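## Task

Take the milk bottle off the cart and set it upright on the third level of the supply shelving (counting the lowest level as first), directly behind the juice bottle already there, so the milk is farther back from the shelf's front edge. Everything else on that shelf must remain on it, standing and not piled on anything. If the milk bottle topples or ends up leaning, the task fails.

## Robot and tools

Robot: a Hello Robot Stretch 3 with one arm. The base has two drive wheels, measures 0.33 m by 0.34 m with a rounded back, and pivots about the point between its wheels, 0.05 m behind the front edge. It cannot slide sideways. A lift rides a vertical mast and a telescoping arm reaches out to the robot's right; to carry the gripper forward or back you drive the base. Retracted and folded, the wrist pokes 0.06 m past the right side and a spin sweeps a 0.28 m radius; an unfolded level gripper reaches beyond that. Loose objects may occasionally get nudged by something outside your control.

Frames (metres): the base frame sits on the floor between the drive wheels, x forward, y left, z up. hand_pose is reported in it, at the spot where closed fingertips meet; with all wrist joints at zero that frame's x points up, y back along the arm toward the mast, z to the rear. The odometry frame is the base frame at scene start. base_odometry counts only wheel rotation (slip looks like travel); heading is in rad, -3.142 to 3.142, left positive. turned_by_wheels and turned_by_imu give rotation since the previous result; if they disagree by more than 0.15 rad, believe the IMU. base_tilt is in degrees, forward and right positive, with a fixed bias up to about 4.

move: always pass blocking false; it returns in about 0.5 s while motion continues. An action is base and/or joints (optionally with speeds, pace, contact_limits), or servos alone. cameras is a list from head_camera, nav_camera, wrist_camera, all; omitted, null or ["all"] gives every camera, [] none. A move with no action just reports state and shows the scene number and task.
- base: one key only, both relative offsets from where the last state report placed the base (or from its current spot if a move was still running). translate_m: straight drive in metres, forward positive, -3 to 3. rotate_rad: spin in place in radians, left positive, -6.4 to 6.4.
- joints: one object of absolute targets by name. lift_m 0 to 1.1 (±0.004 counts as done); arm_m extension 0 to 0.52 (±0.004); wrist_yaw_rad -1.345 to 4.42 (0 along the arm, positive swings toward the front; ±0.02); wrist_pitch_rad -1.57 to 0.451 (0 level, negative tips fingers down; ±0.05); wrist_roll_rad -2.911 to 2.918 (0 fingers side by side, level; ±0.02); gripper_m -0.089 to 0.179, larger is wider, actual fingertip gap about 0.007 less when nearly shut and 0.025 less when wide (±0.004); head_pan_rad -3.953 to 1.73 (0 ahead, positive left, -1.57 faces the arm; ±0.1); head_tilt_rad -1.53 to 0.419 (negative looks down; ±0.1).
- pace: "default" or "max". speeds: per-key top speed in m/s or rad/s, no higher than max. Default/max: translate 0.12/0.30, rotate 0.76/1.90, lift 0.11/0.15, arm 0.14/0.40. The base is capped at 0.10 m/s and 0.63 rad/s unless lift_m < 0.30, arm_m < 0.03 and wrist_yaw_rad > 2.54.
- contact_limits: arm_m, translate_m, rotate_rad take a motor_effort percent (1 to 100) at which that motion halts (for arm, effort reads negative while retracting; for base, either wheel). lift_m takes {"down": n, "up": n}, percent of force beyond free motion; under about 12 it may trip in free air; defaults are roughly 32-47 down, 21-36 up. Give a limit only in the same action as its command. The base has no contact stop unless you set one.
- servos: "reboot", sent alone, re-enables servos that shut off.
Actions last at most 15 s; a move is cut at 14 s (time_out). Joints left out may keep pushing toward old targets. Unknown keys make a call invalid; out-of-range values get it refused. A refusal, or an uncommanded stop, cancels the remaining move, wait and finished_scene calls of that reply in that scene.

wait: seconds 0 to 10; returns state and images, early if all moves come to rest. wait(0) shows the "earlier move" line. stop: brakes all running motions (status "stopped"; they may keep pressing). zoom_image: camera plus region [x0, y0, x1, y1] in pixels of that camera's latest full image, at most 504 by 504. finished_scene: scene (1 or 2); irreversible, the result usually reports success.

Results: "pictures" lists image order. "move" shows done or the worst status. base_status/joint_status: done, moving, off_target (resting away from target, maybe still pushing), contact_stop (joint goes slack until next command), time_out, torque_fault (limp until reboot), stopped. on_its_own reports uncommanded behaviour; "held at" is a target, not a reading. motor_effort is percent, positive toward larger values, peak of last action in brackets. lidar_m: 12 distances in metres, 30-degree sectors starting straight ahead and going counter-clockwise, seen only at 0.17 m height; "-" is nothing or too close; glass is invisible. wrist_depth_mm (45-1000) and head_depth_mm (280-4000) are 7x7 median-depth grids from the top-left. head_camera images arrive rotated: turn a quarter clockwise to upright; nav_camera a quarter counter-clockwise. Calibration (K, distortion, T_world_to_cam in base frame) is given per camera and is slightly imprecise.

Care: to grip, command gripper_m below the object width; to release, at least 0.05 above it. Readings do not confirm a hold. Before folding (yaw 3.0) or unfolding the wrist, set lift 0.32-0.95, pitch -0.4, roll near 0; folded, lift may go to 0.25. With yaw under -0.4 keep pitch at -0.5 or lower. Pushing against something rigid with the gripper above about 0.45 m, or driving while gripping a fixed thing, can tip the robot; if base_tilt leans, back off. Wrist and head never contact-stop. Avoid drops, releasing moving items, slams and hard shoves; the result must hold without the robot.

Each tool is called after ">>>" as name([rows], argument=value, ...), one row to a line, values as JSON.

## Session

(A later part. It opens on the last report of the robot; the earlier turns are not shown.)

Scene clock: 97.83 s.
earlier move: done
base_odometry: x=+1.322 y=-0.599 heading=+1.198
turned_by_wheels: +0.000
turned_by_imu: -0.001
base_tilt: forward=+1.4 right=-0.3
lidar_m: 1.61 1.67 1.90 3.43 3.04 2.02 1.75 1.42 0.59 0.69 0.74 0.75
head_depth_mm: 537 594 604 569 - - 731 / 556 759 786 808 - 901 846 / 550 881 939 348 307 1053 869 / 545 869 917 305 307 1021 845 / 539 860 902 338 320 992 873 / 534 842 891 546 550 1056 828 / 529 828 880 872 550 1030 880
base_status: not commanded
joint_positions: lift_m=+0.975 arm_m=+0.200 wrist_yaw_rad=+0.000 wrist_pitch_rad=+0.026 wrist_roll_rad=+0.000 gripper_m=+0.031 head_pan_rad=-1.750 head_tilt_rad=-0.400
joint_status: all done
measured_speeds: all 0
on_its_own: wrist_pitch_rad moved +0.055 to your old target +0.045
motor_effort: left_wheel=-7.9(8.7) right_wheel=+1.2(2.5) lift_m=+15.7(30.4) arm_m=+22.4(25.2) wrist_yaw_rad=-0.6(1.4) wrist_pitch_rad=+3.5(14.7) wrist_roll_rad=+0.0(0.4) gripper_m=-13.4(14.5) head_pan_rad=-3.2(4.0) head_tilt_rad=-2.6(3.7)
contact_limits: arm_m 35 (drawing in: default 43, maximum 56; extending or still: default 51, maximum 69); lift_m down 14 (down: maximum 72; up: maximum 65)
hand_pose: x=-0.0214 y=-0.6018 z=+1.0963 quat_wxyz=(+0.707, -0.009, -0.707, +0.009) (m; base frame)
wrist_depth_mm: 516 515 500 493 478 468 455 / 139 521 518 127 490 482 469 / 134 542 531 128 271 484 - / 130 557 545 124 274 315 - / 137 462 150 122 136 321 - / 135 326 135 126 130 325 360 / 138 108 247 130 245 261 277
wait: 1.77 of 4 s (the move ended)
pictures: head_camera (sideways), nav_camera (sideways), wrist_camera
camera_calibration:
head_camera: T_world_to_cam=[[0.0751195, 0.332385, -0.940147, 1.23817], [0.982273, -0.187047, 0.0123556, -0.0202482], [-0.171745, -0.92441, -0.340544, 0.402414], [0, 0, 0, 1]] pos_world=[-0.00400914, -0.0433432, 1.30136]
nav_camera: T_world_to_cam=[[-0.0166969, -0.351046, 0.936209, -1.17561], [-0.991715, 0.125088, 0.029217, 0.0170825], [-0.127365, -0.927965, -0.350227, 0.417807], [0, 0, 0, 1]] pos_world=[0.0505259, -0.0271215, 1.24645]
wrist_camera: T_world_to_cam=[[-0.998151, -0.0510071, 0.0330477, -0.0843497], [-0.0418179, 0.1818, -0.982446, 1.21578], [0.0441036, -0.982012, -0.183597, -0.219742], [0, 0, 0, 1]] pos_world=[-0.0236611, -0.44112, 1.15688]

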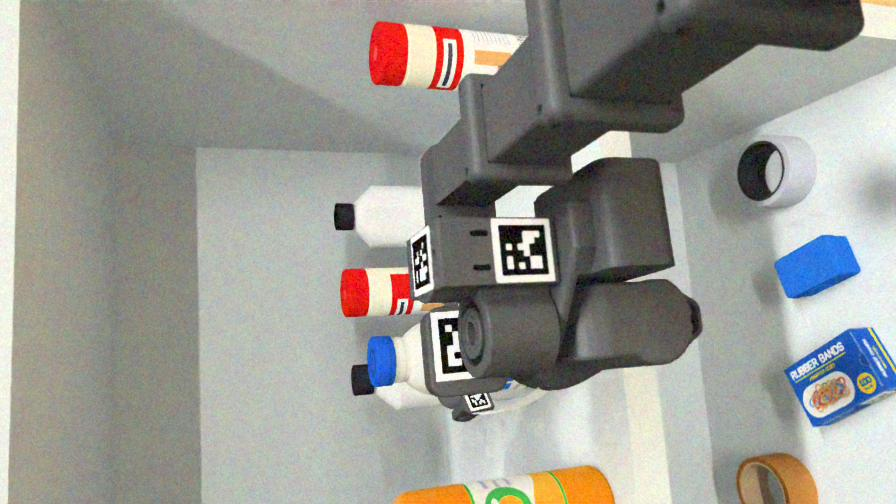

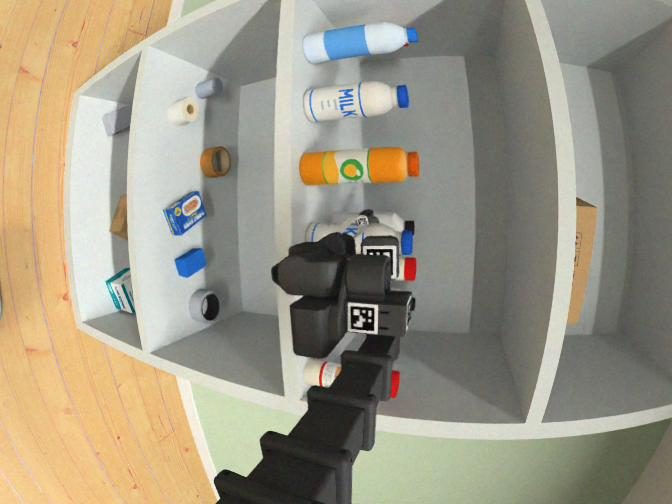

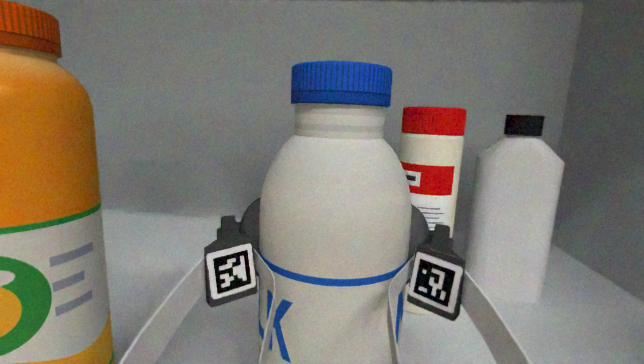

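>>> move(joints={"gripper_m":0.125}, blocking=false, cameras=[])

>>> wait(seconds=3, cameras=["wrist_camera"])

>>> move(joints={"arm_m":0.0}, blocking=false, cameras=[])

>>> wait(seconds=4)

Scene clock: 98.70 s.
move: moving
base_odometry: x=+1.322 y=-0.599 heading=+1.198
turned_by_wheels: +0.000
turned_by_imu: +0.000
base_tilt: forward=+1.4 right=-0.2
lidar_m: 1.61 1.67 1.89 3.42 3.05 2.01 1.75 1.42 0.59 0.69 0.74 0.75
head_depth_mm: 537 593 603 570 - - 730 / 556 755 784 808 - 899 843 / 549 884 938 347 307 1057 866 / 544 864 915 306 307 1023 846 / 538 856 900 337 320 990 872 / 535 843 888 550 548 1063 831 / 531 827 878 873 551 1028 877
base_status: not commanded
joint_positions: lift_m=+0.975 arm_m=+0.200 wrist_yaw_rad=+0.000 wrist_pitch_rad=+0.026 wrist_roll_rad=+0.000 gripper_m=+0.067 head_pan_rad=-1.750 head_tilt_rad=-0.400
joint_status: gripper_m moving
measured_speeds: all 0
motor_effort: left_wheel=-8.4(8.6) right_wheel=+2.0(2.2) lift_m=+15.6(15.7) arm_m=+22.3(23.0) wrist_yaw_rad=-0.8(1.6) wrist_pitch_rad=+4.5(4.5) wrist_roll_rad=+0.0(0.3) gripper_m=+77.2(77.2) head_pan_rad=-3.6(4.0) head_tilt_rad=-2.6(3.3)
contact_limits: arm_m 35 (drawing in: default 43, maximum 56; extending or still: default 51, maximum 69); lift_m down 14 (down: maximum 72; up: maximum 65)
hand_pose: x=-0.0214 y=-0.6018 z=+1.0963 quat_wxyz=(+0.707, -0.009, -0.707, +0.009) (m; base frame)
wrist_depth_mm: 521 514 504 487 479 466 455 / 139 529 511 128 486 476 466 / 134 539 528 129 271 482 - / 131 558 544 124 275 313 - / 137 461 150 122 148 318 - / 136 308 134 126 129 320 361 / 137 154 244 130 244 259 278
pictures: none
No camera images: "cameras" was empty.

Scene clock: 99.67 s.
earlier move: done
base_odometry: x=+1.322 y=-0.599 heading=+1.198
turned_by_wheels: +0.000
turned_by_imu: +0.000
base_tilt: forward=+1.3 right=-0.2
lidar_m: 1.61 1.67 1.89 3.44 3.06 2.02 1.75 1.42 0.59 0.69 0.74 0.75
head_depth_mm: 537 593 602 569 - - 734 / 555 758 785 805 - 898 847 / 550 884 936 348 307 1052 869 / 546 872 913 305 307 1017 845 / 539 855 899 338 320 990 872 / 535 841 890 554 535 1064 829 / 531 829 877 872 551 1028 879
base_status: not commanded
joint_positions: lift_m=+0.975 arm_m=+0.200 wrist_yaw_rad=+0.000 wrist_pitch_rad=+0.026 wrist_roll_rad=+0.000 gripper_m=+0.125 head_pan_rad=-1.750 head_tilt_rad=-0.400
joint_status: all done
measured_speeds: all 0
motor_effort: left_wheel=-8.2(8.6) right_wheel=+1.9(2.2) lift_m=+20.0(20.0) arm_m=+21.8(23.0) wrist_yaw_rad=-0.6(1.6) wrist_pitch_rad=+3.7(4.8) wrist_roll_rad=+0.3(0.3) gripper_m=-0.2(79.4) head_pan_rad=-2.7(4.2) head_tilt_rad=-2.5(3.3)
contact_limits: arm_m 35 (drawing in: default 43, maximum 56; extending or still: default 51, maximum 69); lift_m down 14 (down: maximum 72; up: maximum 65)
hand_pose: x=-0.0214 y=-0.6018 z=+1.0963 quat_wxyz=(+0.707, -0.009, -0.707, +0.009) (m; base frame)
wrist_depth_mm: 517 512 500 490 477 465 460 / 139 529 515 127 486 475 468 / 134 542 526 128 271 486 - / 131 556 537 123 275 313 - / 137 153 150 122 281 307 - / 135 125 299 126 144 127 363 / - 245 245 130 255 258 275
wait: 0.97 of 3 s (the move ended)
pictures: wrist_camera
camera_calibration:
wrist_camera: T_world_to_cam=[[-0.998151, -0.0510071, 0.0330477, -0.0843497], [-0.0418179, 0.1818, -0.982446, 1.21578], [0.0441036, -0.982012, -0.183597, -0.219742], [0, 0, 0, 1]] pos_world=[-0.0236611, -0.44112, 1.15688]

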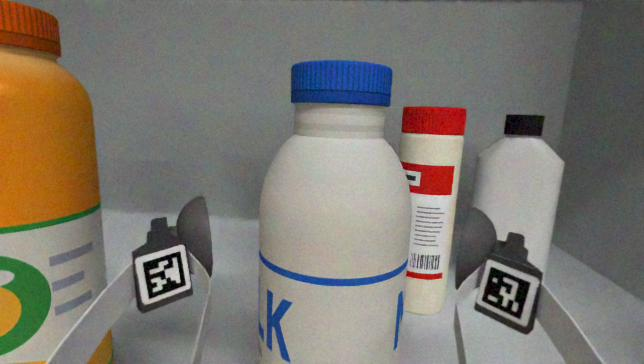

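Scene clock: 100.17 s.
move: moving
base_odometry: x=+1.322 y=-0.599 heading=+1.198
turned_by_wheels: +0.000
turned_by_imu: +0.000
base_tilt: forward=+1.3 right=-0.3
lidar_m: 1.61 1.67 1.89 3.43 3.04 2.02 1.75 1.42 0.59 0.69 0.74 0.75
head_depth_mm: 536 593 603 569 - - 735 / 555 756 785 802 - 919 842 / 550 888 938 339 299 965 866 / 545 870 918 289 295 985 845 / 539 858 903 378 305 325 872 / 536 844 890 541 550 1068 830 / 531 829 880 873 552 1024 878
base_status: not commanded
joint_positions: lift_m=+0.975 arm_m=+0.182 wrist_yaw_rad=+0.000 wrist_pitch_rad=+0.026 wrist_roll_rad=+0.000 gripper_m=+0.125 head_pan_rad=-1.750 head_tilt_rad=-0.400
joint_status: arm_m moving
measured_speeds: translate_m=+0.000 rotate_rad=+0.000 lift_m=+0.000 arm_m=-0.068 wrist_yaw_rad=+0.000 wrist_pitch_rad=+0.000 wrist_roll_rad=+0.000 head_pan_rad=+0.000 head_tilt_rad=+0.000
motor_effort: left_wheel=-8.3(8.5) right_wheel=+1.6(2.2) lift_m=+22.7(22.7) arm_m=-23.9(26.6) wrist_yaw_rad=-0.7(1.4) wrist_pitch_rad=+3.7(4.3) wrist_roll_rad=+0.0(0.4) gripper_m=+0.0(1.2) head_pan_rad=-2.5(3.4) head_tilt_rad=-2.1(2.8)
contact_limits: lift_m down 14 (down: maximum 72; up: maximum 65)
hand_pose: x=-0.0214 y=-0.5841 z=+1.0963 quat_wxyz=(+0.707, -0.009, -0.707, +0.009) (m; base frame)
wrist_depth_mm: 524 528 513 499 488 479 470 / 138 545 526 142 502 488 482 / 134 550 546 142 286 493 - / 135 565 558 137 289 324 - / 141 153 156 137 159 322 - / 144 125 314 141 307 127 363 / - 233 246 146 256 259 267
pictures: none
No camera images: "cameras" was empty.

Scene clock: 102.37 s.
earlier move: done
base_odometry: x=+1.322 y=-0.599 heading=+1.198
turned_by_wheels: +0.000
turned_by_imu: -0.001
base_tilt: forward=+1.4 right=+0.0
lidar_m: 1.61 1.68 1.89 3.43 3.05 2.01 1.75 1.42 0.59 0.69 0.74 0.75
head_depth_mm: 537 595 603 570 590 - - / 555 754 784 793 598 - - / 550 884 931 795 598 - - / 545 870 916 772 600 - - / 540 859 903 563 580 - - / 534 843 888 684 579 1065 833 / 530 829 877 874 529 998 879
base_status: not commanded
joint_positions: lift_m=+0.975 arm_m=+0.000 wrist_yaw_rad=+0.000 wrist_pitch_rad=+0.026 wrist_roll_rad=+0.000 gripper_m=+0.125 head_pan_rad=-1.750 head_tilt_rad=-0.400
joint_status: all done
measured_speeds: all 0
motor_effort: left_wheel=-8.0(8.7) right_wheel=+1.9(2.4) lift_m=+34.0(34.0) arm_m=-25.0(26.6) wrist_yaw_rad=-0.8(1.8) wrist_pitch_rad=+4.1(4.6) wrist_roll_rad=+0.1(0.4) gripper_m=-0.9(1.2) head_pan_rad=-1.8(4.0) head_tilt_rad=-2.2(3.0)
contact_limits: lift_m down 14 (down: maximum 72; up: maximum 65)
hand_pose: x=-0.0214 y=-0.4018 z=+1.0963 quat_wxyz=(+0.707, -0.009, -0.707, +0.009) (m; base frame)
wrist_depth_mm: 574 708 693 670 654 635 - / 552 716 700 687 671 655 - / 386 361 323 331 508 672 281 / 385 362 336 326 513 694 282 / 386 351 342 339 485 150 290 / 342 125 319 338 349 127 302 / - 316 309 298 292 285 276
wait: 2.20 of 4 s (the move ended)
pictures: head_camera (sideways), nav_camera (sideways), wrist_camera
camera_calibration:
head_camera: T_world_to_cam=[[0.0751195, 0.332385, -0.940147, 1.23817], [0.982273, -0.187047, 0.0123556, -0.0202482], [-0.171745, -0.92441, -0.340544, 0.402414], [0, 0, 0, 1]] pos_world=[-0.00400914, -0.0433432, 1.30136]
nav_camera: T_world_to_cam=[[-0.0166969, -0.351046, 0.936209, -1.17561], [-0.991715, 0.125088, 0.029217, 0.0170825], [-0.127365, -0.927965, -0.350227, 0.417807], [0, 0, 0, 1]] pos_world=[0.0505259, -0.0271215, 1.24645]
wrist_camera: T_world_to_cam=[[-0.998151, -0.0510071, 0.0330477, -0.0741482], [-0.0418179, 0.1818, -0.982446, 1.17942], [0.0441036, -0.982012, -0.183597, -0.0233396], [0, 0, 0, 1]] pos_world=[-0.0236611, -0.24112, 1.15688]

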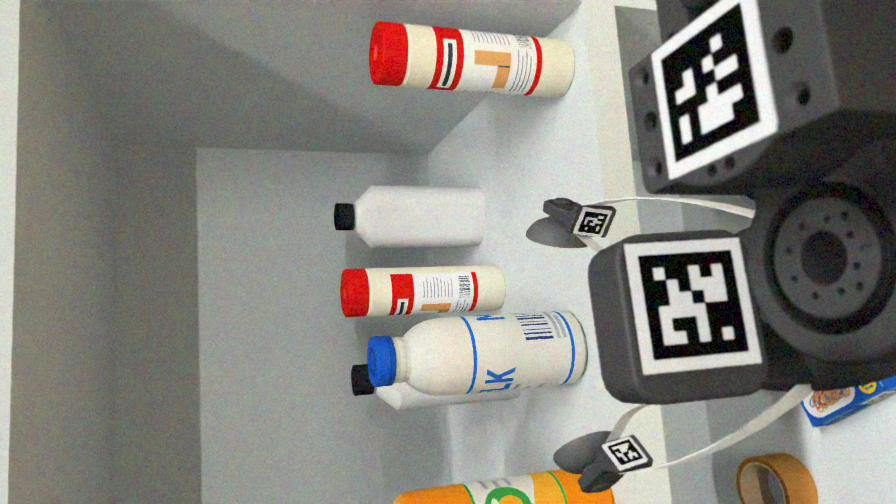

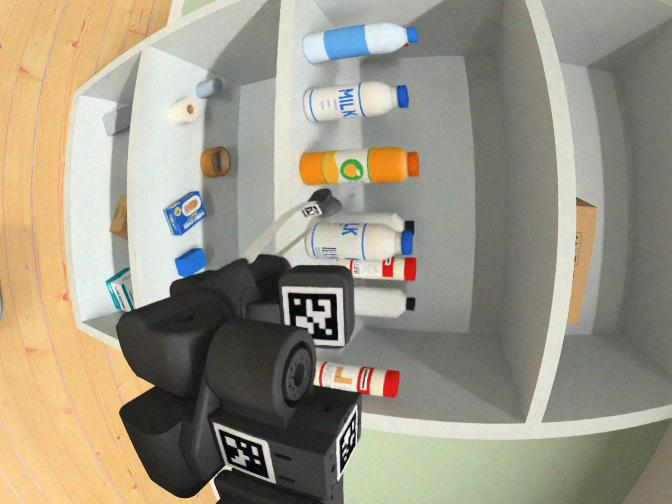

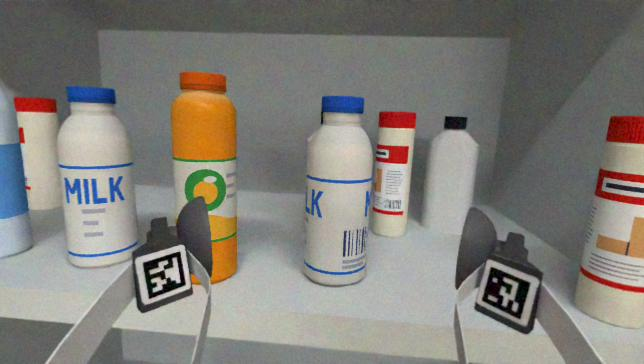

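>>> move(base={"translate_m":0.143}, joints={"wrist_pitch_rad":0.02}, blocking=false, cameras=[])

>>> wait(seconds=5, cameras=["wrist_camera","head_camera"])

Scene clock: 103.47 s.
move: moving
base_odometry: x=+1.327 y=-0.585 heading=+1.198
turned_by_wheels: +0.000
turned_by_imu: +0.000
base_tilt: forward=+1.3 right=-0.1
lidar_m: 1.59 1.66 1.88 3.44 3.08 2.03 1.77 1.42 0.60 0.69 0.73 0.75
head_depth_mm: 560 620 630 567 594 - - / 556 791 820 799 612 - - / 551 886 934 790 597 - - / 545 871 918 767 602 - - / 540 856 901 556 577 - - / 535 841 888 761 605 1066 851 / 530 830 879 761 528 993 877
base_status: translate_m moving
joint_positions: lift_m=+0.975 arm_m=+0.000 wrist_yaw_rad=+0.000 wrist_pitch_rad=+0.004 wrist_roll_rad=+0.000 gripper_m=+0.125 head_pan_rad=-1.750 head_tilt_rad=-0.400
joint_status: wrist_pitch_rad moving
measured_speeds: translate_m=+0.058 rotate_rad=+0.000 lift_m=+0.000 arm_m=+0.000 wrist_yaw_rad=+0.000 wrist_pitch_rad=+0.000 wrist_roll_rad=+0.000 head_pan_rad=+0.000 head_tilt_rad=+0.000
motor_effort: left_wheel=+4.9(5.9) right_wheel=+11.0(11.0) lift_m=+35.2(35.8) arm_m=-23.6(24.7) wrist_yaw_rad=-0.8(1.1) wrist_pitch_rad=+3.4(4.0) wrist_roll_rad=+0.0(0.3) gripper_m=+0.2(1.2) head_pan_rad=-2.1(4.2) head_tilt_rad=-2.1(2.2)
contact_limits: lift_m down 14 (down: maximum 72; up: maximum 65)
hand_pose: x=-0.0214 y=-0.4013 z=+1.0906 quat_wxyz=(+0.707, -0.001, -0.707, +0.001) (m; base frame)
wrist_depth_mm: 564 700 680 673 656 628 - / 546 716 699 685 676 660 - / 517 362 311 702 482 666 - / 385 364 323 337 492 651 292 / 388 347 330 345 438 420 303 / 324 125 307 326 334 127 308 / - 833 827 793 293 286 278
pictures: none
No camera images: "cameras" was empty.

Scene clock: 105.53 s.
earlier move: done
base_odometry: x=+1.374 y=-0.466 heading=+1.198
turned_by_wheels: +0.000
turned_by_imu: -0.001
base_tilt: forward=+1.2 right=-0.2
lidar_m: 1.47 1.53 1.79 3.43 3.25 2.15 1.90 1.42 0.68 0.71 0.65 1.43
head_depth_mm: 564 884 909 854 626 - - / 557 906 947 802 628 - - / 551 890 931 578 592 - - / 546 877 920 713 601 - - / 540 859 906 541 566 - - / 536 848 895 865 605 1059 875 / 531 834 884 543 543 1055 879
base_status: done
joint_positions: lift_m=+0.975 arm_m=+0.000 wrist_yaw_rad=+0.000 wrist_pitch_rad=+0.004 wrist_roll_rad=+0.000 gripper_m=+0.125 head_pan_rad=-1.750 head_tilt_rad=-0.400
joint_status: all done
measured_speeds: all 0
motor_effort: left_wheel=+3.0(6.7) right_wheel=+3.5(11.4) lift_m=+32.9(35.8) arm_m=-22.3(24.7) wrist_yaw_rad=-1.0(1.3) wrist_pitch_rad=+3.7(4.4) wrist_roll_rad=+0.1(0.3) gripper_m=-0.2(1.5) head_pan_rad=-2.7(4.3) head_tilt_rad=-1.3(2.4)
contact_limits: lift_m down 14 (down: maximum 72; up: maximum 65)
hand_pose: x=-0.0214 y=-0.4013 z=+1.0906 quat_wxyz=(+0.707, -0.001, -0.707, +0.001) (m; base frame)
wrist_depth_mm: 448 591 681 671 654 638 638 / 430 343 705 692 671 657 644 / 434 342 332 317 456 320 640 / 441 360 336 322 458 320 494 / 395 346 341 326 439 317 494 / 326 125 310 324 332 127 347 / - 316 830 825 298 291 279
wait: 2.07 of 5 s (the move ended)
pictures: head_camera (sideways), wrist_camera
camera_calibration:
head_camera: T_world_to_cam=[[0.0751195, 0.332385, -0.940147, 1.23817], [0.982273, -0.187047, 0.0123556, -0.0202482], [-0.171745, -0.92441, -0.340544, 0.402414], [0, 0, 0, 1]] pos_world=[-0.00400914, -0.0433432, 1.30136]
wrist_camera: T_world_to_cam=[[-0.998156, -0.0516373, 0.0319211, -0.0729781], [-0.0418206, 0.203738, -0.978132, 1.17787], [0.0440046, -0.977663, -0.205522, 0.00173943], [0, 0, 0, 1]] pos_world=[-0.023661, -0.242044, 1.1548]

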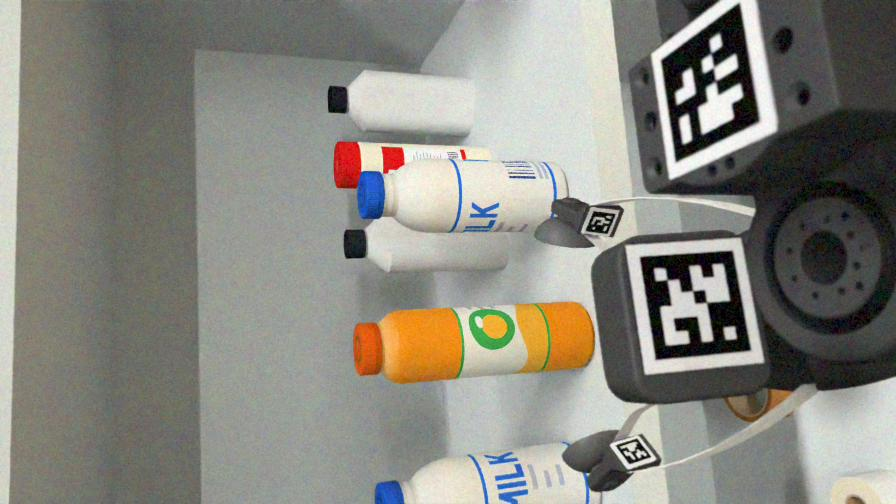

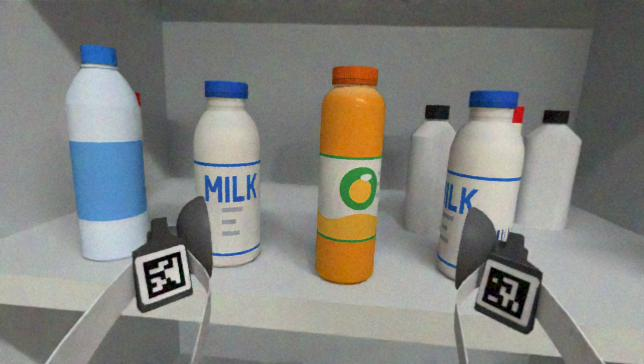

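>>> move(base={"translate_m":-0.01}, joints={"lift_m":0.98}, blocking=false, cameras=[])

>>> wait(seconds=3, cameras=["wrist_camera"])

>>> move(joints={"arm_m":0.187}, contact_limits={"arm_m":35}, blocking=false, cameras=[])

>>> wait(seconds=4)

Scene clock: 106.53 s.
move: moving
base_odometry: x=+1.370 y=-0.475 heading=+1.198
turned_by_wheels: +0.000
turned_by_imu: +0.000
base_tilt: forward=+1.3 right=+0.0
lidar_m: 1.48 1.54 1.80 3.43 3.24 2.14 1.89 1.42 0.67 0.71 0.66 1.43
head_depth_mm: 563 866 887 844 624 - - / 556 907 945 798 625 - - / 551 888 926 581 595 - - / 546 873 919 700 600 - - / 540 858 906 542 564 - - / 535 848 893 809 604 1063 875 / 531 834 883 808 538 1057 877
base_status: translate_m moving
joint_positions: lift_m=+0.980 arm_m=+0.000 wrist_yaw_rad=+0.000 wrist_pitch_rad=+0.003 wrist_roll_rad=+0.000 gripper_m=+0.125 head_pan_rad=-1.750 head_tilt_rad=-0.400
joint_status: lift_m moving
measured_speeds: translate_m=-0.011 rotate_rad=+0.000 lift_m=+0.000 arm_m=+0.000 wrist_yaw_rad=+0.000 wrist_pitch_rad=+0.000 wrist_roll_rad=+0.000 head_pan_rad=+0.000 head_tilt_rad=+0.000
motor_effort: left_wheel=-4.2(7.8) right_wheel=-4.1(7.5) lift_m=+35.0(38.2) arm_m=-20.7(22.2) wrist_yaw_rad=-0.7(1.0) wrist_pitch_rad=+3.8(4.1) wrist_roll_rad=+0.1(0.2) gripper_m=-0.9(1.9) head_pan_rad=-3.7(3.7) head_tilt_rad=-1.3(1.9)
hand_pose: x=-0.0214 y=-0.4013 z=+1.0954 quat_wxyz=(+0.707, -0.001, -0.707, +0.001) (m; base frame)
wrist_depth_mm: 457 687 687 671 664 642 631 / 439 706 696 681 672 661 646 / 427 351 338 299 459 323 486 / 429 360 338 312 466 317 - / 402 348 349 324 468 320 497 / 334 125 313 325 337 127 356 / - 323 825 308 296 291 283
pictures: none
No camera images: "cameras" was empty.

Scene clock: 106.90 s.
earlier move: done
base_odometry: x=+1.370 y=-0.475 heading=+1.198
turned_by_wheels: +0.000
turned_by_imu: +0.000
base_tilt: forward=+1.3 right=-0.1
lidar_m: 1.48 1.53 1.79 3.42 3.24 2.14 1.88 1.42 0.67 0.71 0.66 1.43
head_depth_mm: 562 863 888 841 624 - - / 556 904 949 798 625 - - / 553 888 929 582 592 - - / 546 872 922 699 599 - - / 541 856 908 544 567 - - / 536 848 893 809 577 1064 875 / 532 830 885 812 537 1056 876
base_status: done
joint_positions: lift_m=+0.980 arm_m=+0.000 wrist_yaw_rad=+0.000 wrist_pitch_rad=+0.003 wrist_roll_rad=+0.000 gripper_m=+0.125 head_pan_rad=-1.750 head_tilt_rad=-0.400
joint_status: all done
measured_speeds: all 0
motor_effort: left_wheel=-5.0(7.8) right_wheel=-2.9(7.5) lift_m=+35.6(38.2) arm_m=-20.9(22.2) wrist_yaw_rad=-1.1(1.3) wrist_pitch_rad=+3.1(4.1) wrist_roll_rad=-0.1(0.3) gripper_m=-1.3(1.9) head_pan_rad=-2.4(3.7) head_tilt_rad=-1.1(1.9)
hand_pose: x=-0.0214 y=-0.4013 z=+1.0954 quat_wxyz=(+0.707, -0.001, -0.707, +0.001) (m; base frame)
wrist_depth_mm: 475 685 683 672 656 640 629 / 441 713 703 683 677 655 647 / 428 352 337 301 460 453 - / 433 359 341 315 464 318 - / 404 347 351 325 470 319 497 / 333 125 312 326 341 127 357 / - 322 843 308 296 290 283
wait: 0.37 of 3 s (the move ended)
pictures: wrist_camera
camera_calibration:
wrist_camera: T_world_to_cam=[[-0.998156, -0.0516599, 0.0318878, -0.0731066], [-0.0418204, 0.204353, -0.978003, 1.18268], [0.0440072, -0.977533, -0.206137, 0.00339291], [0, 0, 0, 1]] pos_world=[-0.023661, -0.242144, 1.1597]

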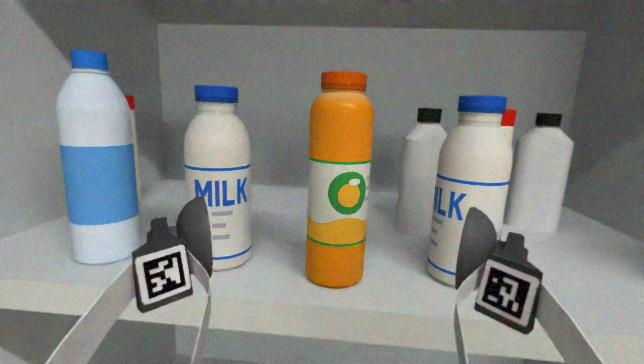

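Scene clock: 107.40 s.
move: moving
base_odometry: x=+1.370 y=-0.475 heading=+1.198
turned_by_wheels: +0.000
turned_by_imu: +0.000
base_tilt: forward=+1.3 right=-0.2
lidar_m: 1.48 1.53 1.80 3.44 3.25 2.13 1.89 1.42 0.67 0.70 0.66 1.43
head_depth_mm: 564 865 887 843 623 - - / 557 900 945 802 627 - - / 551 885 924 583 597 - - / 547 871 919 701 559 - - / 540 858 907 544 562 - - / 536 844 893 808 604 1063 853 / 530 831 884 810 532 1030 878
base_status: not commanded
joint_positions: lift_m=+0.980 arm_m=+0.018 wrist_yaw_rad=+0.000 wrist_pitch_rad=+0.003 wrist_roll_rad=+0.000 gripper_m=+0.125 head_pan_rad=-1.750 head_tilt_rad=-0.400
joint_status: arm_m moving
measured_speeds: translate_m=+0.000 rotate_rad=+0.000 lift_m=+0.000 arm_m=+0.068 wrist_yaw_rad=+0.000 wrist_pitch_rad=+0.000 wrist_roll_rad=+0.000 head_pan_rad=+0.000 head_tilt_rad=+0.000
motor_effort: left_wheel=-4.7(5.0) right_wheel=-2.8(3.5) lift_m=+35.6(35.7) arm_m=+26.1(26.3) wrist_yaw_rad=-0.5(1.2) wrist_pitch_rad=+3.7(4.0) wrist_roll_rad=+0.1(0.3) gripper_m=-0.1(0.9) head_pan_rad=-2.3(3.4) head_tilt_rad=-0.7(1.6)
contact_limits: arm_m 35 (drawing in: default 43, maximum 56; extending or still: default 51, maximum 69)
hand_pose: x=-0.0214 y=-0.4189 z=+1.0954 quat_wxyz=(+0.707, -0.001, -0.707, +0.001) (m; base frame)
wrist_depth_mm: 471 670 674 657 644 627 622 / 424 579 688 675 665 639 627 / 317 339 326 287 450 305 627 / 329 360 326 298 447 304 - / 377 337 337 311 451 303 488 / 331 125 311 311 338 127 356 / 313 304 297 290 285 276 272
pictures: none
No camera images: "cameras" was empty.

Scene clock: 109.53 s.
earlier move: done
base_odometry: x=+1.370 y=-0.475 heading=+1.198
turned_by_wheels: +0.000
turned_by_imu: -0.001
base_tilt: forward=+1.3 right=-0.1
lidar_m: 1.48 1.54 1.80 3.43 3.24 2.14 1.89 1.42 0.67 0.70 0.66 1.43
head_depth_mm: 563 866 886 859 - - 841 / 557 903 950 799 - 1054 867 / 552 890 926 337 293 1020 850 / 546 875 917 291 293 1017 830 / 541 858 910 320 306 335 849 / 535 845 892 522 541 1059 873 / 533 833 882 558 558 1058 876
base_status: not commanded
joint_positions: lift_m=+0.980 arm_m=+0.187 wrist_yaw_rad=+0.000 wrist_pitch_rad=+0.003 wrist_roll_rad=+0.000 gripper_m=+0.125 head_pan_rad=-1.750 head_tilt_rad=-0.400
joint_status: all done
measured_speeds: all 0
motor_effort: left_wheel=-4.5(5.0) right_wheel=-3.4(3.7) lift_m=+34.6(35.8) arm_m=+25.1(27.3) wrist_yaw_rad=-1.0(1.5) wrist_pitch_rad=+3.6(4.3) wrist_roll_rad=+0.1(0.4) gripper_m=+0.0(1.6) head_pan_rad=-3.2(3.8) head_tilt_rad=-0.9(1.6)
contact_limits: arm_m 35 (drawing in: default 43, maximum 56; extending or still: default 51, maximum 69)
hand_pose: x=-0.0214 y=-0.5883 z=+1.0953 quat_wxyz=(+0.707, -0.001, -0.707, +0.001) (m; base frame)
wrist_depth_mm: 468 521 515 115 486 476 468 / 148 539 528 114 496 491 474 / 149 550 542 112 507 283 145 / 145 165 560 116 273 270 140 / 148 156 151 120 132 151 139 / 152 125 292 125 296 127 141 / - 175 244 129 251 243 138
wait: 2.13 of 4 s (the move ended)
pictures: head_camera (sideways), nav_camera (sideways), wrist_camera
camera_calibration:
head_camera: T_world_to_cam=[[0.0751195, 0.332385, -0.940147, 1.23817], [0.982273, -0.187047, 0.0123556, -0.0202482], [-0.171745, -0.92441, -0.340544, 0.402414], [0, 0, 0, 1]] pos_world=[-0.00400914, -0.0433432, 1.30136]
nav_camera: T_world_to_cam=[[-0.0166969, -0.351046, 0.936209, -1.17561], [-0.991715, 0.125088, 0.029217, 0.0170825], [-0.127365, -0.927965, -0.350227, 0.417807], [0, 0, 0, 1]] pos_world=[0.0505259, -0.0271215, 1.24645]
wrist_camera: T_world_to_cam=[[-0.998156, -0.0516642, 0.0318765, -0.0827558], [-0.0418188, 0.204545, -0.977964, 1.22093], [0.0440056, -0.977493, -0.206328, -0.179167], [0, 0, 0, 1]] pos_world=[-0.023661, -0.429145, 1.1597]

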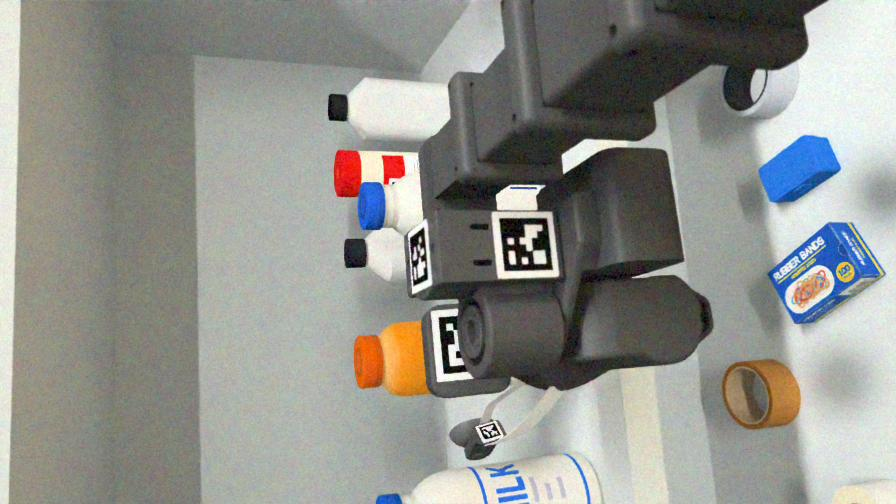

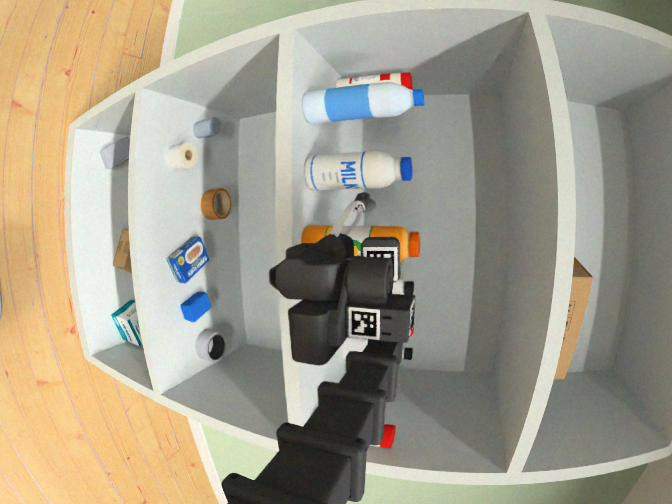

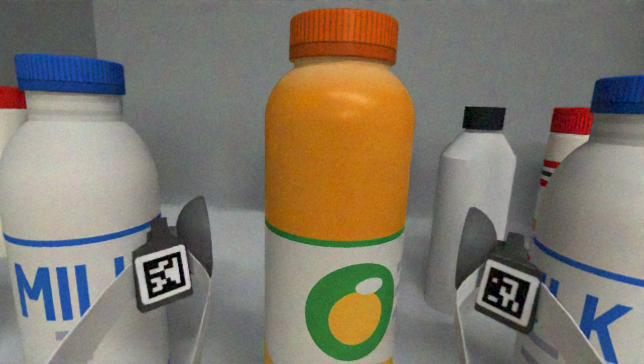

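>>> move(joints={"arm_m":0.178}, blocking=false, cameras=[])

>>> wait(seconds=2, cameras=[])

>>> move(joints={"gripper_m":0.03}, blocking=false, cameras=[])

>>> wait(seconds=3, cameras=["wrist_camera"])

>>> move(joints={"lift_m":1.03,"wrist_pitch_rad":0.05}, blocking=false, cameras=[])

>>> wait(seconds=3, cameras=["wrist_camera","nav_camera"])

>>> move(joints={"arm_m":0.0}, blocking=false, cameras=[])

>>> wait(seconds=4)

Scene clock: 110.63 s.
move: moving
base_odometry: x=+1.370 y=-0.475 heading=+1.198
turned_by_wheels: +0.000
turned_by_imu: +0.000
base_tilt: forward=+1.5 right=-0.1
lidar_m: 1.48 1.53 1.80 3.43 3.25 2.13 1.89 1.42 0.67 0.70 0.66 1.43
head_depth_mm: 563 863 888 843 - - 842 / 558 902 945 798 - 1053 868 / 551 886 925 325 289 1017 851 / 547 874 918 312 288 1015 826 / 541 859 910 369 297 313 853 / 537 845 892 524 541 1061 873 / 532 831 885 558 559 1061 879
base_status: not commanded
joint_positions: lift_m=+0.980 arm_m=+0.178 wrist_yaw_rad=+0.000 wrist_pitch_rad=+0.003 wrist_roll_rad=+0.000 gripper_m=+0.125 head_pan_rad=-1.750 head_tilt_rad=-0.400
joint_status: arm_m moving
measured_speeds: translate_m=+0.000 rotate_rad=+0.000 lift_m=+0.000 arm_m=-0.003 wrist_yaw_rad=+0.000 wrist_pitch_rad=+0.000 wrist_roll_rad=+0.000 head_pan_rad=+0.000 head_tilt_rad=+0.000
motor_effort: left_wheel=-4.4(4.8) right_wheel=-3.6(3.6) lift_m=+34.5(34.8) arm_m=-25.6(25.9) wrist_yaw_rad=-0.5(1.2) wrist_pitch_rad=+3.7(4.2) wrist_roll_rad=+0.1(0.3) gripper_m=-0.5(1.1) head_pan_rad=-4.0(4.0) head_tilt_rad=-0.7(1.1)
hand_pose: x=-0.0214 y=-0.5793 z=+1.0953 quat_wxyz=(+0.707, -0.001, -0.707, +0.001) (m; base frame)
wrist_depth_mm: 470 533 518 134 495 483 474 / 155 544 537 125 508 499 479 / 157 185 558 121 298 310 151 / 152 169 573 125 278 279 146 / 156 161 390 130 294 151 144 / 161 125 306 134 313 127 147 / - 179 242 139 252 197 144
pictures: none
No camera images: "cameras" was empty.

Scene clock: 110.93 s.
earlier move: done
base_odometry: x=+1.370 y=-0.475 heading=+1.198
turned_by_wheels: +0.000
turned_by_imu: +0.000
base_tilt: forward=+1.3 right=-0.1
lidar_m: 1.48 1.53 1.81 3.44 3.22 2.14 1.89 1.42 0.67 0.70 0.66 1.43
head_depth_mm: 564 863 885 844 - - 841 / 558 907 947 799 - 1051 864 / 552 888 928 325 290 1014 852 / 546 874 921 311 288 1024 827 / 541 858 908 369 297 313 852 / 537 846 894 525 540 1060 874 / 531 833 884 559 558 1062 877
base_status: not commanded
joint_positions: lift_m=+0.980 arm_m=+0.178 wrist_yaw_rad=+0.000 wrist_pitch_rad=+0.003 wrist_roll_rad=+0.000 gripper_m=+0.125 head_pan_rad=-1.750 head_tilt_rad=-0.400
joint_status: all done
measured_speeds: all 0
motor_effort: left_wheel=-4.4(4.8) right_wheel=-3.3(3.9) lift_m=+34.4(34.8) arm_m=-24.7(25.9) wrist_yaw_rad=-0.9(1.3) wrist_pitch_rad=+3.3(4.2) wrist_roll_rad=-0.3(0.3) gripper_m=-0.6(1.1) head_pan_rad=-2.3(4.0) head_tilt_rad=-0.4(1.1)
hand_pose: x=-0.0214 y=-0.5793 z=+1.0953 quat_wxyz=(+0.707, -0.001, -0.707, +0.001) (m; base frame)
wrist_depth_mm: 467 535 520 134 488 482 477 / 156 537 537 125 507 501 480 / 157 185 559 121 298 309 151 / 151 169 576 126 280 279 147 / 156 161 394 130 293 151 144 / 160 125 306 134 313 127 147 / - 179 242 139 251 196 144
wait: 0.30 of 2 s (the move ended)
pictures: none
No camera images: "cameras" was empty.

Scene clock: 111.43 s.
move: moving
base_odometry: x=+1.370 y=-0.475 heading=+1.198
turned_by_wheels: +0.000
turned_by_imu: +0.000
base_tilt: forward=+1.3 right=-0.2
lidar_m: 1.48 1.54 1.80 3.43 3.26 2.13 1.89 1.42 0.67 0.70 0.66 1.43
head_depth_mm: 564 864 885 846 - - 839 / 558 901 943 798 - 1049 864 / 552 887 925 325 289 1017 850 / 546 873 919 311 289 1020 826 / 541 859 907 368 296 313 854 / 536 848 895 521 548 1059 875 / 532 832 882 813 558 1056 874
base_status: not commanded
joint_positions: lift_m=+0.980 arm_m=+0.178 wrist_yaw_rad=+0.000 wrist_pitch_rad=+0.003 wrist_roll_rad=+0.000 gripper_m=+0.088 head_pan_rad=-1.750 head_tilt_rad=-0.400
joint_status: gripper_m moving
measured_speeds: all 0
motor_effort: left_wheel=-4.5(4.8) right_wheel=-2.9(3.4) lift_m=+34.3(34.4) arm_m=-25.1(25.3) wrist_yaw_rad=-0.7(1.3) wrist_pitch_rad=+3.6(4.2) wrist_roll_rad=+0.0(0.4) gripper_m=-80.1(80.2) head_pan_rad=-1.7(3.8) head_tilt_rad=+0.0(0.8)
hand_pose: x=-0.0214 y=-0.5793 z=+1.0953 quat_wxyz=(+0.707, -0.001, -0.707, +0.001) (m; base frame)
wrist_depth_mm: 471 532 520 134 495 487 475 / 155 541 539 125 505 501 477 / 157 185 555 121 298 311 151 / 152 170 570 125 279 276 146 / 156 170 152 130 147 173 144 / 162 162 155 134 138 164 147 / 166 187 242 139 251 114 150
pictures: none
No camera images: "cameras" was empty.

Scene clock: 112.40 s.
earlier move: done
base_odometry: x=+1.370 y=-0.475 heading=+1.198
turned_by_wheels: +0.000
turned_by_imu: +0.000
base_tilt: forward=+1.4 right=-0.1
lidar_m: 1.48 1.54 1.80 3.43 3.23 2.13 1.89 1.42 0.67 0.70 0.66 1.43
head_depth_mm: 563 862 887 843 - - 841 / 559 903 947 799 - 1057 865 / 552 889 926 325 290 1016 851 / 547 875 917 312 288 1015 826 / 542 858 906 369 297 313 853 / 537 846 893 523 549 1059 873 / 533 831 882 815 558 1059 879
base_status: not commanded
joint_positions: lift_m=+0.980 arm_m=+0.178 wrist_yaw_rad=+0.000 wrist_pitch_rad=+0.003 wrist_roll_rad=+0.000 gripper_m=+0.031 head_pan_rad=-1.750 head_tilt_rad=-0.400
joint_status: all done
measured_speeds: all 0
motor_effort: left_wheel=-4.6(4.8) right_wheel=-2.8(3.4) lift_m=+33.8(34.4) arm_m=-24.2(25.3) wrist_yaw_rad=-1.1(1.3) wrist_pitch_rad=+3.9(4.2) wrist_roll_rad=+0.3(0.4) gripper_m=-11.6(83.7) head_pan_rad=-2.4(3.8) head_tilt_rad=-0.7(0.8)
hand_pose: x=-0.0214 y=-0.5793 z=+1.0953 quat_wxyz=(+0.707, -0.001, -0.707, +0.001) (m; base frame)
wrist_depth_mm: 469 532 524 126 496 487 473 / 155 547 539 123 509 497 487 / 157 179 558 121 515 310 151 / 152 169 578 125 278 278 146 / 156 172 150 129 144 283 144 / 161 170 133 134 130 183 146 / 166 169 243 139 250 166 151
wait: 0.97 of 3 s (the move ended)
pictures: wrist_camera
camera_calibration:
wrist_camera: T_world_to_cam=[[-0.998156, -0.0516642, 0.0318765, -0.0822908], [-0.0418188, 0.204545, -0.977964, 1.21909], [0.0440056, -0.977493, -0.206328, -0.17037], [0, 0, 0, 1]] pos_world=[-0.023661, -0.420145, 1.1597]

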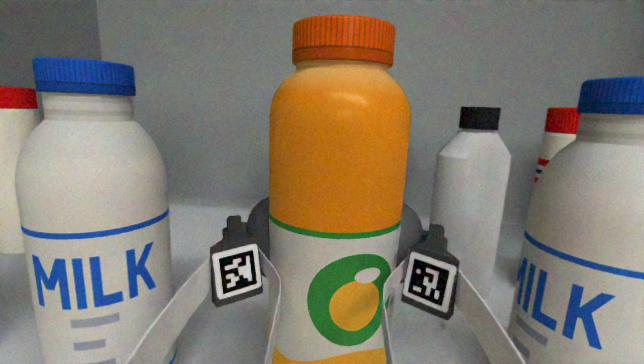

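Scene clock: 112.90 s.
move: moving
base_odometry: x=+1.370 y=-0.475 heading=+1.198
turned_by_wheels: +0.000
turned_by_imu: +0.000
base_tilt: forward=+1.4 right=-0.3
lidar_m: 1.48 1.54 1.80 3.43 3.24 2.14 1.89 1.42 0.68 0.70 0.66 1.43
head_depth_mm: 564 864 885 902 - 977 863 / 558 904 949 - 627 1091 866 / 554 889 926 314 297 1093 852 / 547 871 919 - 290 1097 827 / 542 858 902 296 293 1022 850 / 537 847 887 511 549 1059 873 / 533 833 883 809 559 1062 875
base_status: not commanded
joint_positions: lift_m=+1.005 arm_m=+0.178 wrist_yaw_rad=+0.000 wrist_pitch_rad=-0.022 wrist_roll_rad=+0.000 gripper_m=+0.031 head_pan_rad=-1.750 head_tilt_rad=-0.400
joint_status: lift_m moving; wrist_pitch_rad moving
measured_speeds: translate_m=+0.000 rotate_rad=+0.000 lift_m=+0.097 arm_m=+0.000 wrist_yaw_rad=+0.000 wrist_pitch_rad=+0.000 wrist_roll_rad=+0.000 head_pan_rad=+0.000 head_tilt_rad=+0.000
motor_effort: left_wheel=-4.8(4.9) right_wheel=-3.0(3.5) lift_m=+41.2(43.8) arm_m=-23.9(24.6) wrist_yaw_rad=-0.9(1.0) wrist_pitch_rad=+14.1(14.7) wrist_roll_rad=+0.2(0.5) gripper_m=-11.9(12.8) head_pan_rad=-2.8(3.8) head_tilt_rad=+0.4(1.0)
hand_pose: x=-0.0214 y=-0.5786 z=+1.1142 quat_wxyz=(+0.707, +0.008, -0.707, -0.008) (m; base frame)
wrist_depth_mm: 466 535 516 492 487 481 472 / 436 549 535 123 505 494 487 / 160 556 555 120 521 504 151 / 155 172 573 124 278 283 152 / 157 172 151 129 147 286 145 / 163 171 133 134 130 182 147 / 170 171 260 139 266 172 152
pictures: none
No camera images: "cameras" was empty.

Scene clock: 113.70 s.
earlier move: off_target
base_odometry: x=+1.370 y=-0.475 heading=+1.198
turned_by_wheels: +0.000
turned_by_imu: +0.000
base_tilt: forward=+1.3 right=-0.1
lidar_m: 1.48 1.53 1.80 3.44 3.25 2.14 1.89 1.42 0.68 0.71 0.66 1.42
head_depth_mm: 564 863 883 - 593 966 864 / 559 905 953 - 595 1087 868 / 552 883 926 561 569 1096 851 / 547 872 917 - 554 1092 827 / 542 861 894 287 289 1091 850 / 537 845 884 504 576 1061 872 / 533 828 881 811 558 1061 874
base_status: not commanded
joint_positions: lift_m=+1.030 arm_m=+0.178 wrist_yaw_rad=+0.000 wrist_pitch_rad=-0.022 wrist_roll_rad=+0.000 gripper_m=+0.031 head_pan_rad=-1.750 head_tilt_rad=-0.400
joint_status: wrist_pitch_rad off_target (ended at -0.022, target +0.050); the others done
measured_speeds: all 0
on_its_own: wrist_pitch_rad is at rest, and its effort (+13.6) is outside its rest range (-8 to +12)
motor_effort: left_wheel=-4.4(4.9) right_wheel=-2.5(3.7) lift_m=+37.9(43.8) arm_m=-23.5(24.6) wrist_yaw_rad=-0.8(1.2) wrist_pitch_rad=+13.6(14.7) wrist_roll_rad=-0.2(0.5) gripper_m=-10.6(12.8) head_pan_rad=-2.4(3.9) head_tilt_rad=+0.3(1.0)
hand_pose: x=-0.0214 y=-0.5786 z=+1.1390 quat_wxyz=(+0.707, +0.008, -0.707, -0.008) (m; base frame)
wrist_depth_mm: 466 527 514 489 485 478 471 / 472 551 536 123 502 496 489 / 457 560 559 120 519 511 502 / 167 188 571 124 284 311 157 / 163 176 150 129 147 296 155 / 163 171 133 133 130 181 150 / 171 171 297 139 307 172 152
wait: 0.80 of 3 s (the move ended)
pictures: nav_camera (sideways), wrist_camera
camera_calibration:
nav_camera: T_world_to_cam=[[-0.0166969, -0.351046, 0.936209, -1.17561], [-0.991715, 0.125088, 0.029217, 0.0170825], [-0.127365, -0.927965, -0.350227, 0.417807], [0, 0, 0, 1]] pos_world=[0.0505259, -0.0271215, 1.24645]
wrist_camera: T_world_to_cam=[[-0.998155, -0.0524423, 0.0305846, -0.0826215], [-0.0418213, 0.22879, -0.972577, 1.26946], [0.0440067, -0.972062, -0.230561, -0.12993], [0, 0, 0, 1]] pos_world=[-0.023661, -0.421072, 1.20721]

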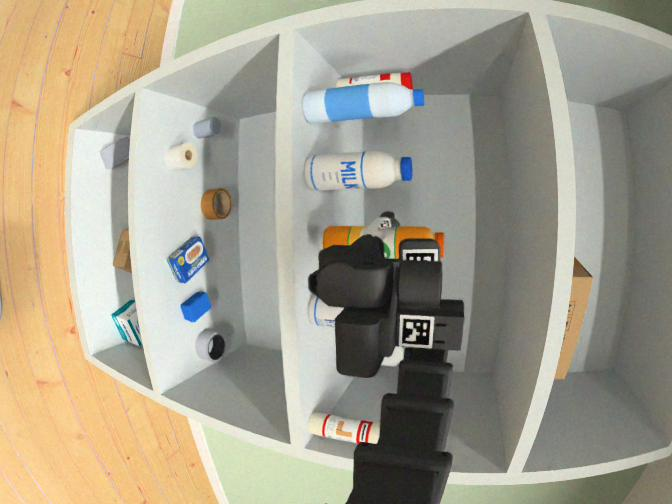

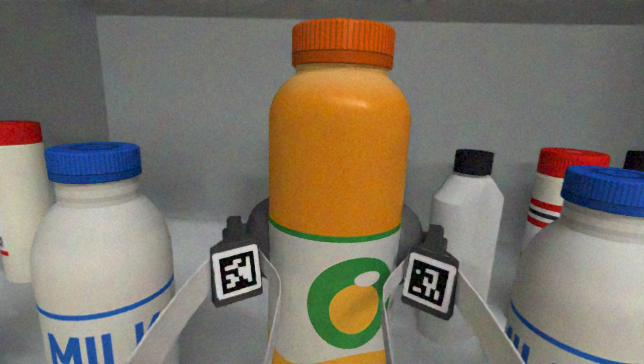

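Scene clock: 114.20 s.
move: moving
base_odometry: x=+1.370 y=-0.475 heading=+1.198
turned_by_wheels: +0.000
turned_by_imu: +0.000
base_tilt: forward=+1.2 right=-0.1
lidar_m: 1.48 1.53 1.79 3.43 3.24 2.13 1.88 1.42 0.67 0.71 0.66 1.43
head_depth_mm: 565 860 878 - 593 968 863 / 559 908 950 - 596 1086 865 / 552 888 930 560 569 1092 850 / 547 869 912 - 557 1096 826 / 541 856 895 - - 1058 851 / 538 843 883 755 575 1062 878 / 533 830 885 813 560 1065 876
base_status: not commanded
joint_positions: lift_m=+1.030 arm_m=+0.160 wrist_yaw_rad=+0.000 wrist_pitch_rad=-0.022 wrist_roll_rad=+0.000 gripper_m=+0.031 head_pan_rad=-1.750 head_tilt_rad=-0.400
joint_status: arm_m moving
measured_speeds: translate_m=+0.000 rotate_rad=+0.000 lift_m=+0.000 arm_m=-0.068 wrist_yaw_rad=+0.000 wrist_pitch_rad=+0.000 wrist_roll_rad=+0.000 head_pan_rad=+0.000 head_tilt_rad=+0.000
motor_effort: left_wheel=-4.8(5.0) right_wheel=-2.7(3.3) lift_m=+37.1(37.9) arm_m=-24.3(26.7) wrist_yaw_rad=-0.3(1.6) wrist_pitch_rad=+13.6(13.9) wrist_roll_rad=-0.1(0.3) gripper_m=-11.5(12.9) head_pan_rad=-2.3(3.4) head_tilt_rad=+0.1(0.8)
hand_pose: x=-0.0214 y=-0.5610 z=+1.1390 quat_wxyz=(+0.707, +0.008, -0.707, -0.008) (m; base frame)
wrist_depth_mm: 467 541 524 507 504 492 483 / 470 566 548 123 520 510 502 / 436 575 568 120 531 519 517 / 375 189 591 124 300 326 165 / 181 183 150 128 148 301 164 / 188 184 133 134 130 185 160 / 280 183 298 139 307 178 164
pictures: none
No camera images: "cameras" was empty.

Scene clock: 116.27 s.
earlier move: done
base_odometry: x=+1.370 y=-0.475 heading=+1.198
turned_by_wheels: +0.000
turned_by_imu: -0.001
base_tilt: forward=+1.3 right=-0.2
lidar_m: 1.47 1.53 1.80 3.44 3.24 2.13 1.89 1.42 0.67 0.70 0.66 1.42
head_depth_mm: 564 863 887 901 - - - / 558 905 946 793 - - - / 551 887 922 571 - - - / 547 872 917 687 - - - / 541 859 903 340 - - - / 538 846 891 366 - 1062 875 / 532 830 885 809 554 1061 876
base_status: not commanded
joint_positions: lift_m=+1.030 arm_m=+0.000 wrist_yaw_rad=+0.000 wrist_pitch_rad=-0.022 wrist_roll_rad=+0.000 gripper_m=+0.031 head_pan_rad=-1.750 head_tilt_rad=-0.400
joint_status: all done
measured_speeds: all 0
on_its_own: wrist_pitch_rad is at rest, and its effort (+13.8) is outside its rest range (-8 to +12)
motor_effort: left_wheel=-4.6(5.0) right_wheel=-2.7(3.7) lift_m=+32.2(37.9) arm_m=-24.8(26.7) wrist_yaw_rad=-0.7(1.6) wrist_pitch_rad=+13.8(14.2) wrist_roll_rad=-0.2(0.5) gripper_m=-12.4(12.9) head_pan_rad=-2.2(4.0) head_tilt_rad=+0.6(1.0)
hand_pose: x=-0.0214 y=-0.4006 z=+1.1390 quat_wxyz=(+0.707, +0.008, -0.707, -0.008) (m; base frame)
wrist_depth_mm: 469 686 680 655 641 643 629 / 459 714 706 124 668 657 637 / 442 523 343 120 679 664 662 / 431 362 337 125 329 500 - / 454 384 153 129 147 514 554 / 383 369 133 134 130 401 431 / 341 - 326 139 310 315 334
wait: 2.07 of 4 s (the move ended)
pictures: head_camera (sideways), nav_camera (sideways), wrist_camera
camera_calibration:
head_camera: T_world_to_cam=[[0.0751195, 0.332385, -0.940147, 1.23817], [0.982273, -0.187047, 0.0123556, -0.0202482], [-0.171745, -0.92441, -0.340544, 0.402414], [0, 0, 0, 1]] pos_world=[-0.00400914, -0.0433432, 1.30136]
nav_camera: T_world_to_cam=[[-0.0166969, -0.351046, 0.936209, -1.17561], [-0.991715, 0.125088, 0.029217, 0.0170825], [-0.127365, -0.927965, -0.350227, 0.417807], [0, 0, 0, 1]] pos_world=[0.0505259, -0.0271215, 1.24645]
wrist_camera: T_world_to_cam=[[-0.998155, -0.0524423, 0.0305846, -0.0732868], [-0.0418213, 0.22879, -0.972577, 1.22873], [0.0440067, -0.972062, -0.230561, 0.043097], [0, 0, 0, 1]] pos_world=[-0.023661, -0.243072, 1.20721]

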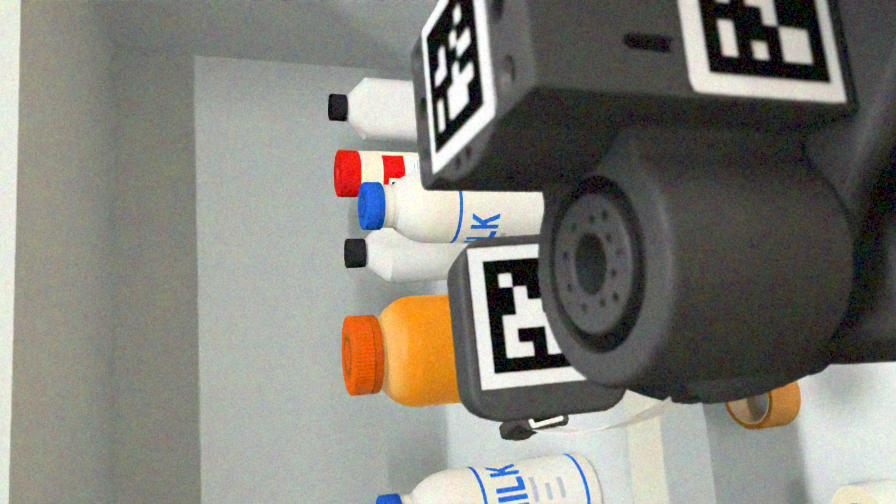

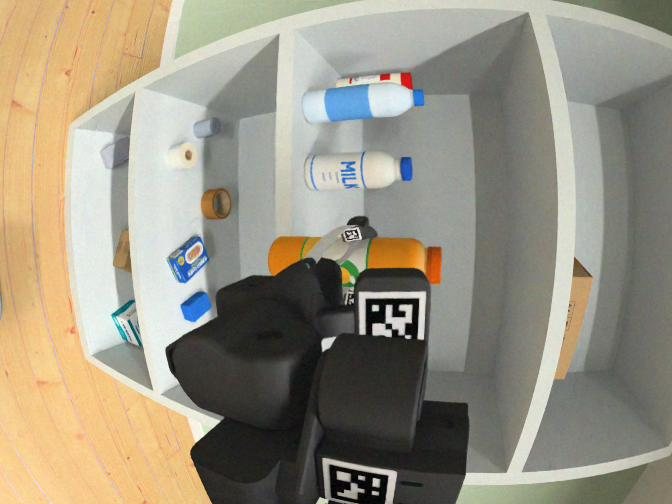

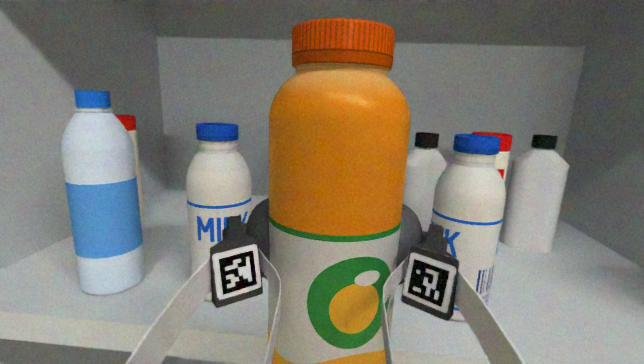

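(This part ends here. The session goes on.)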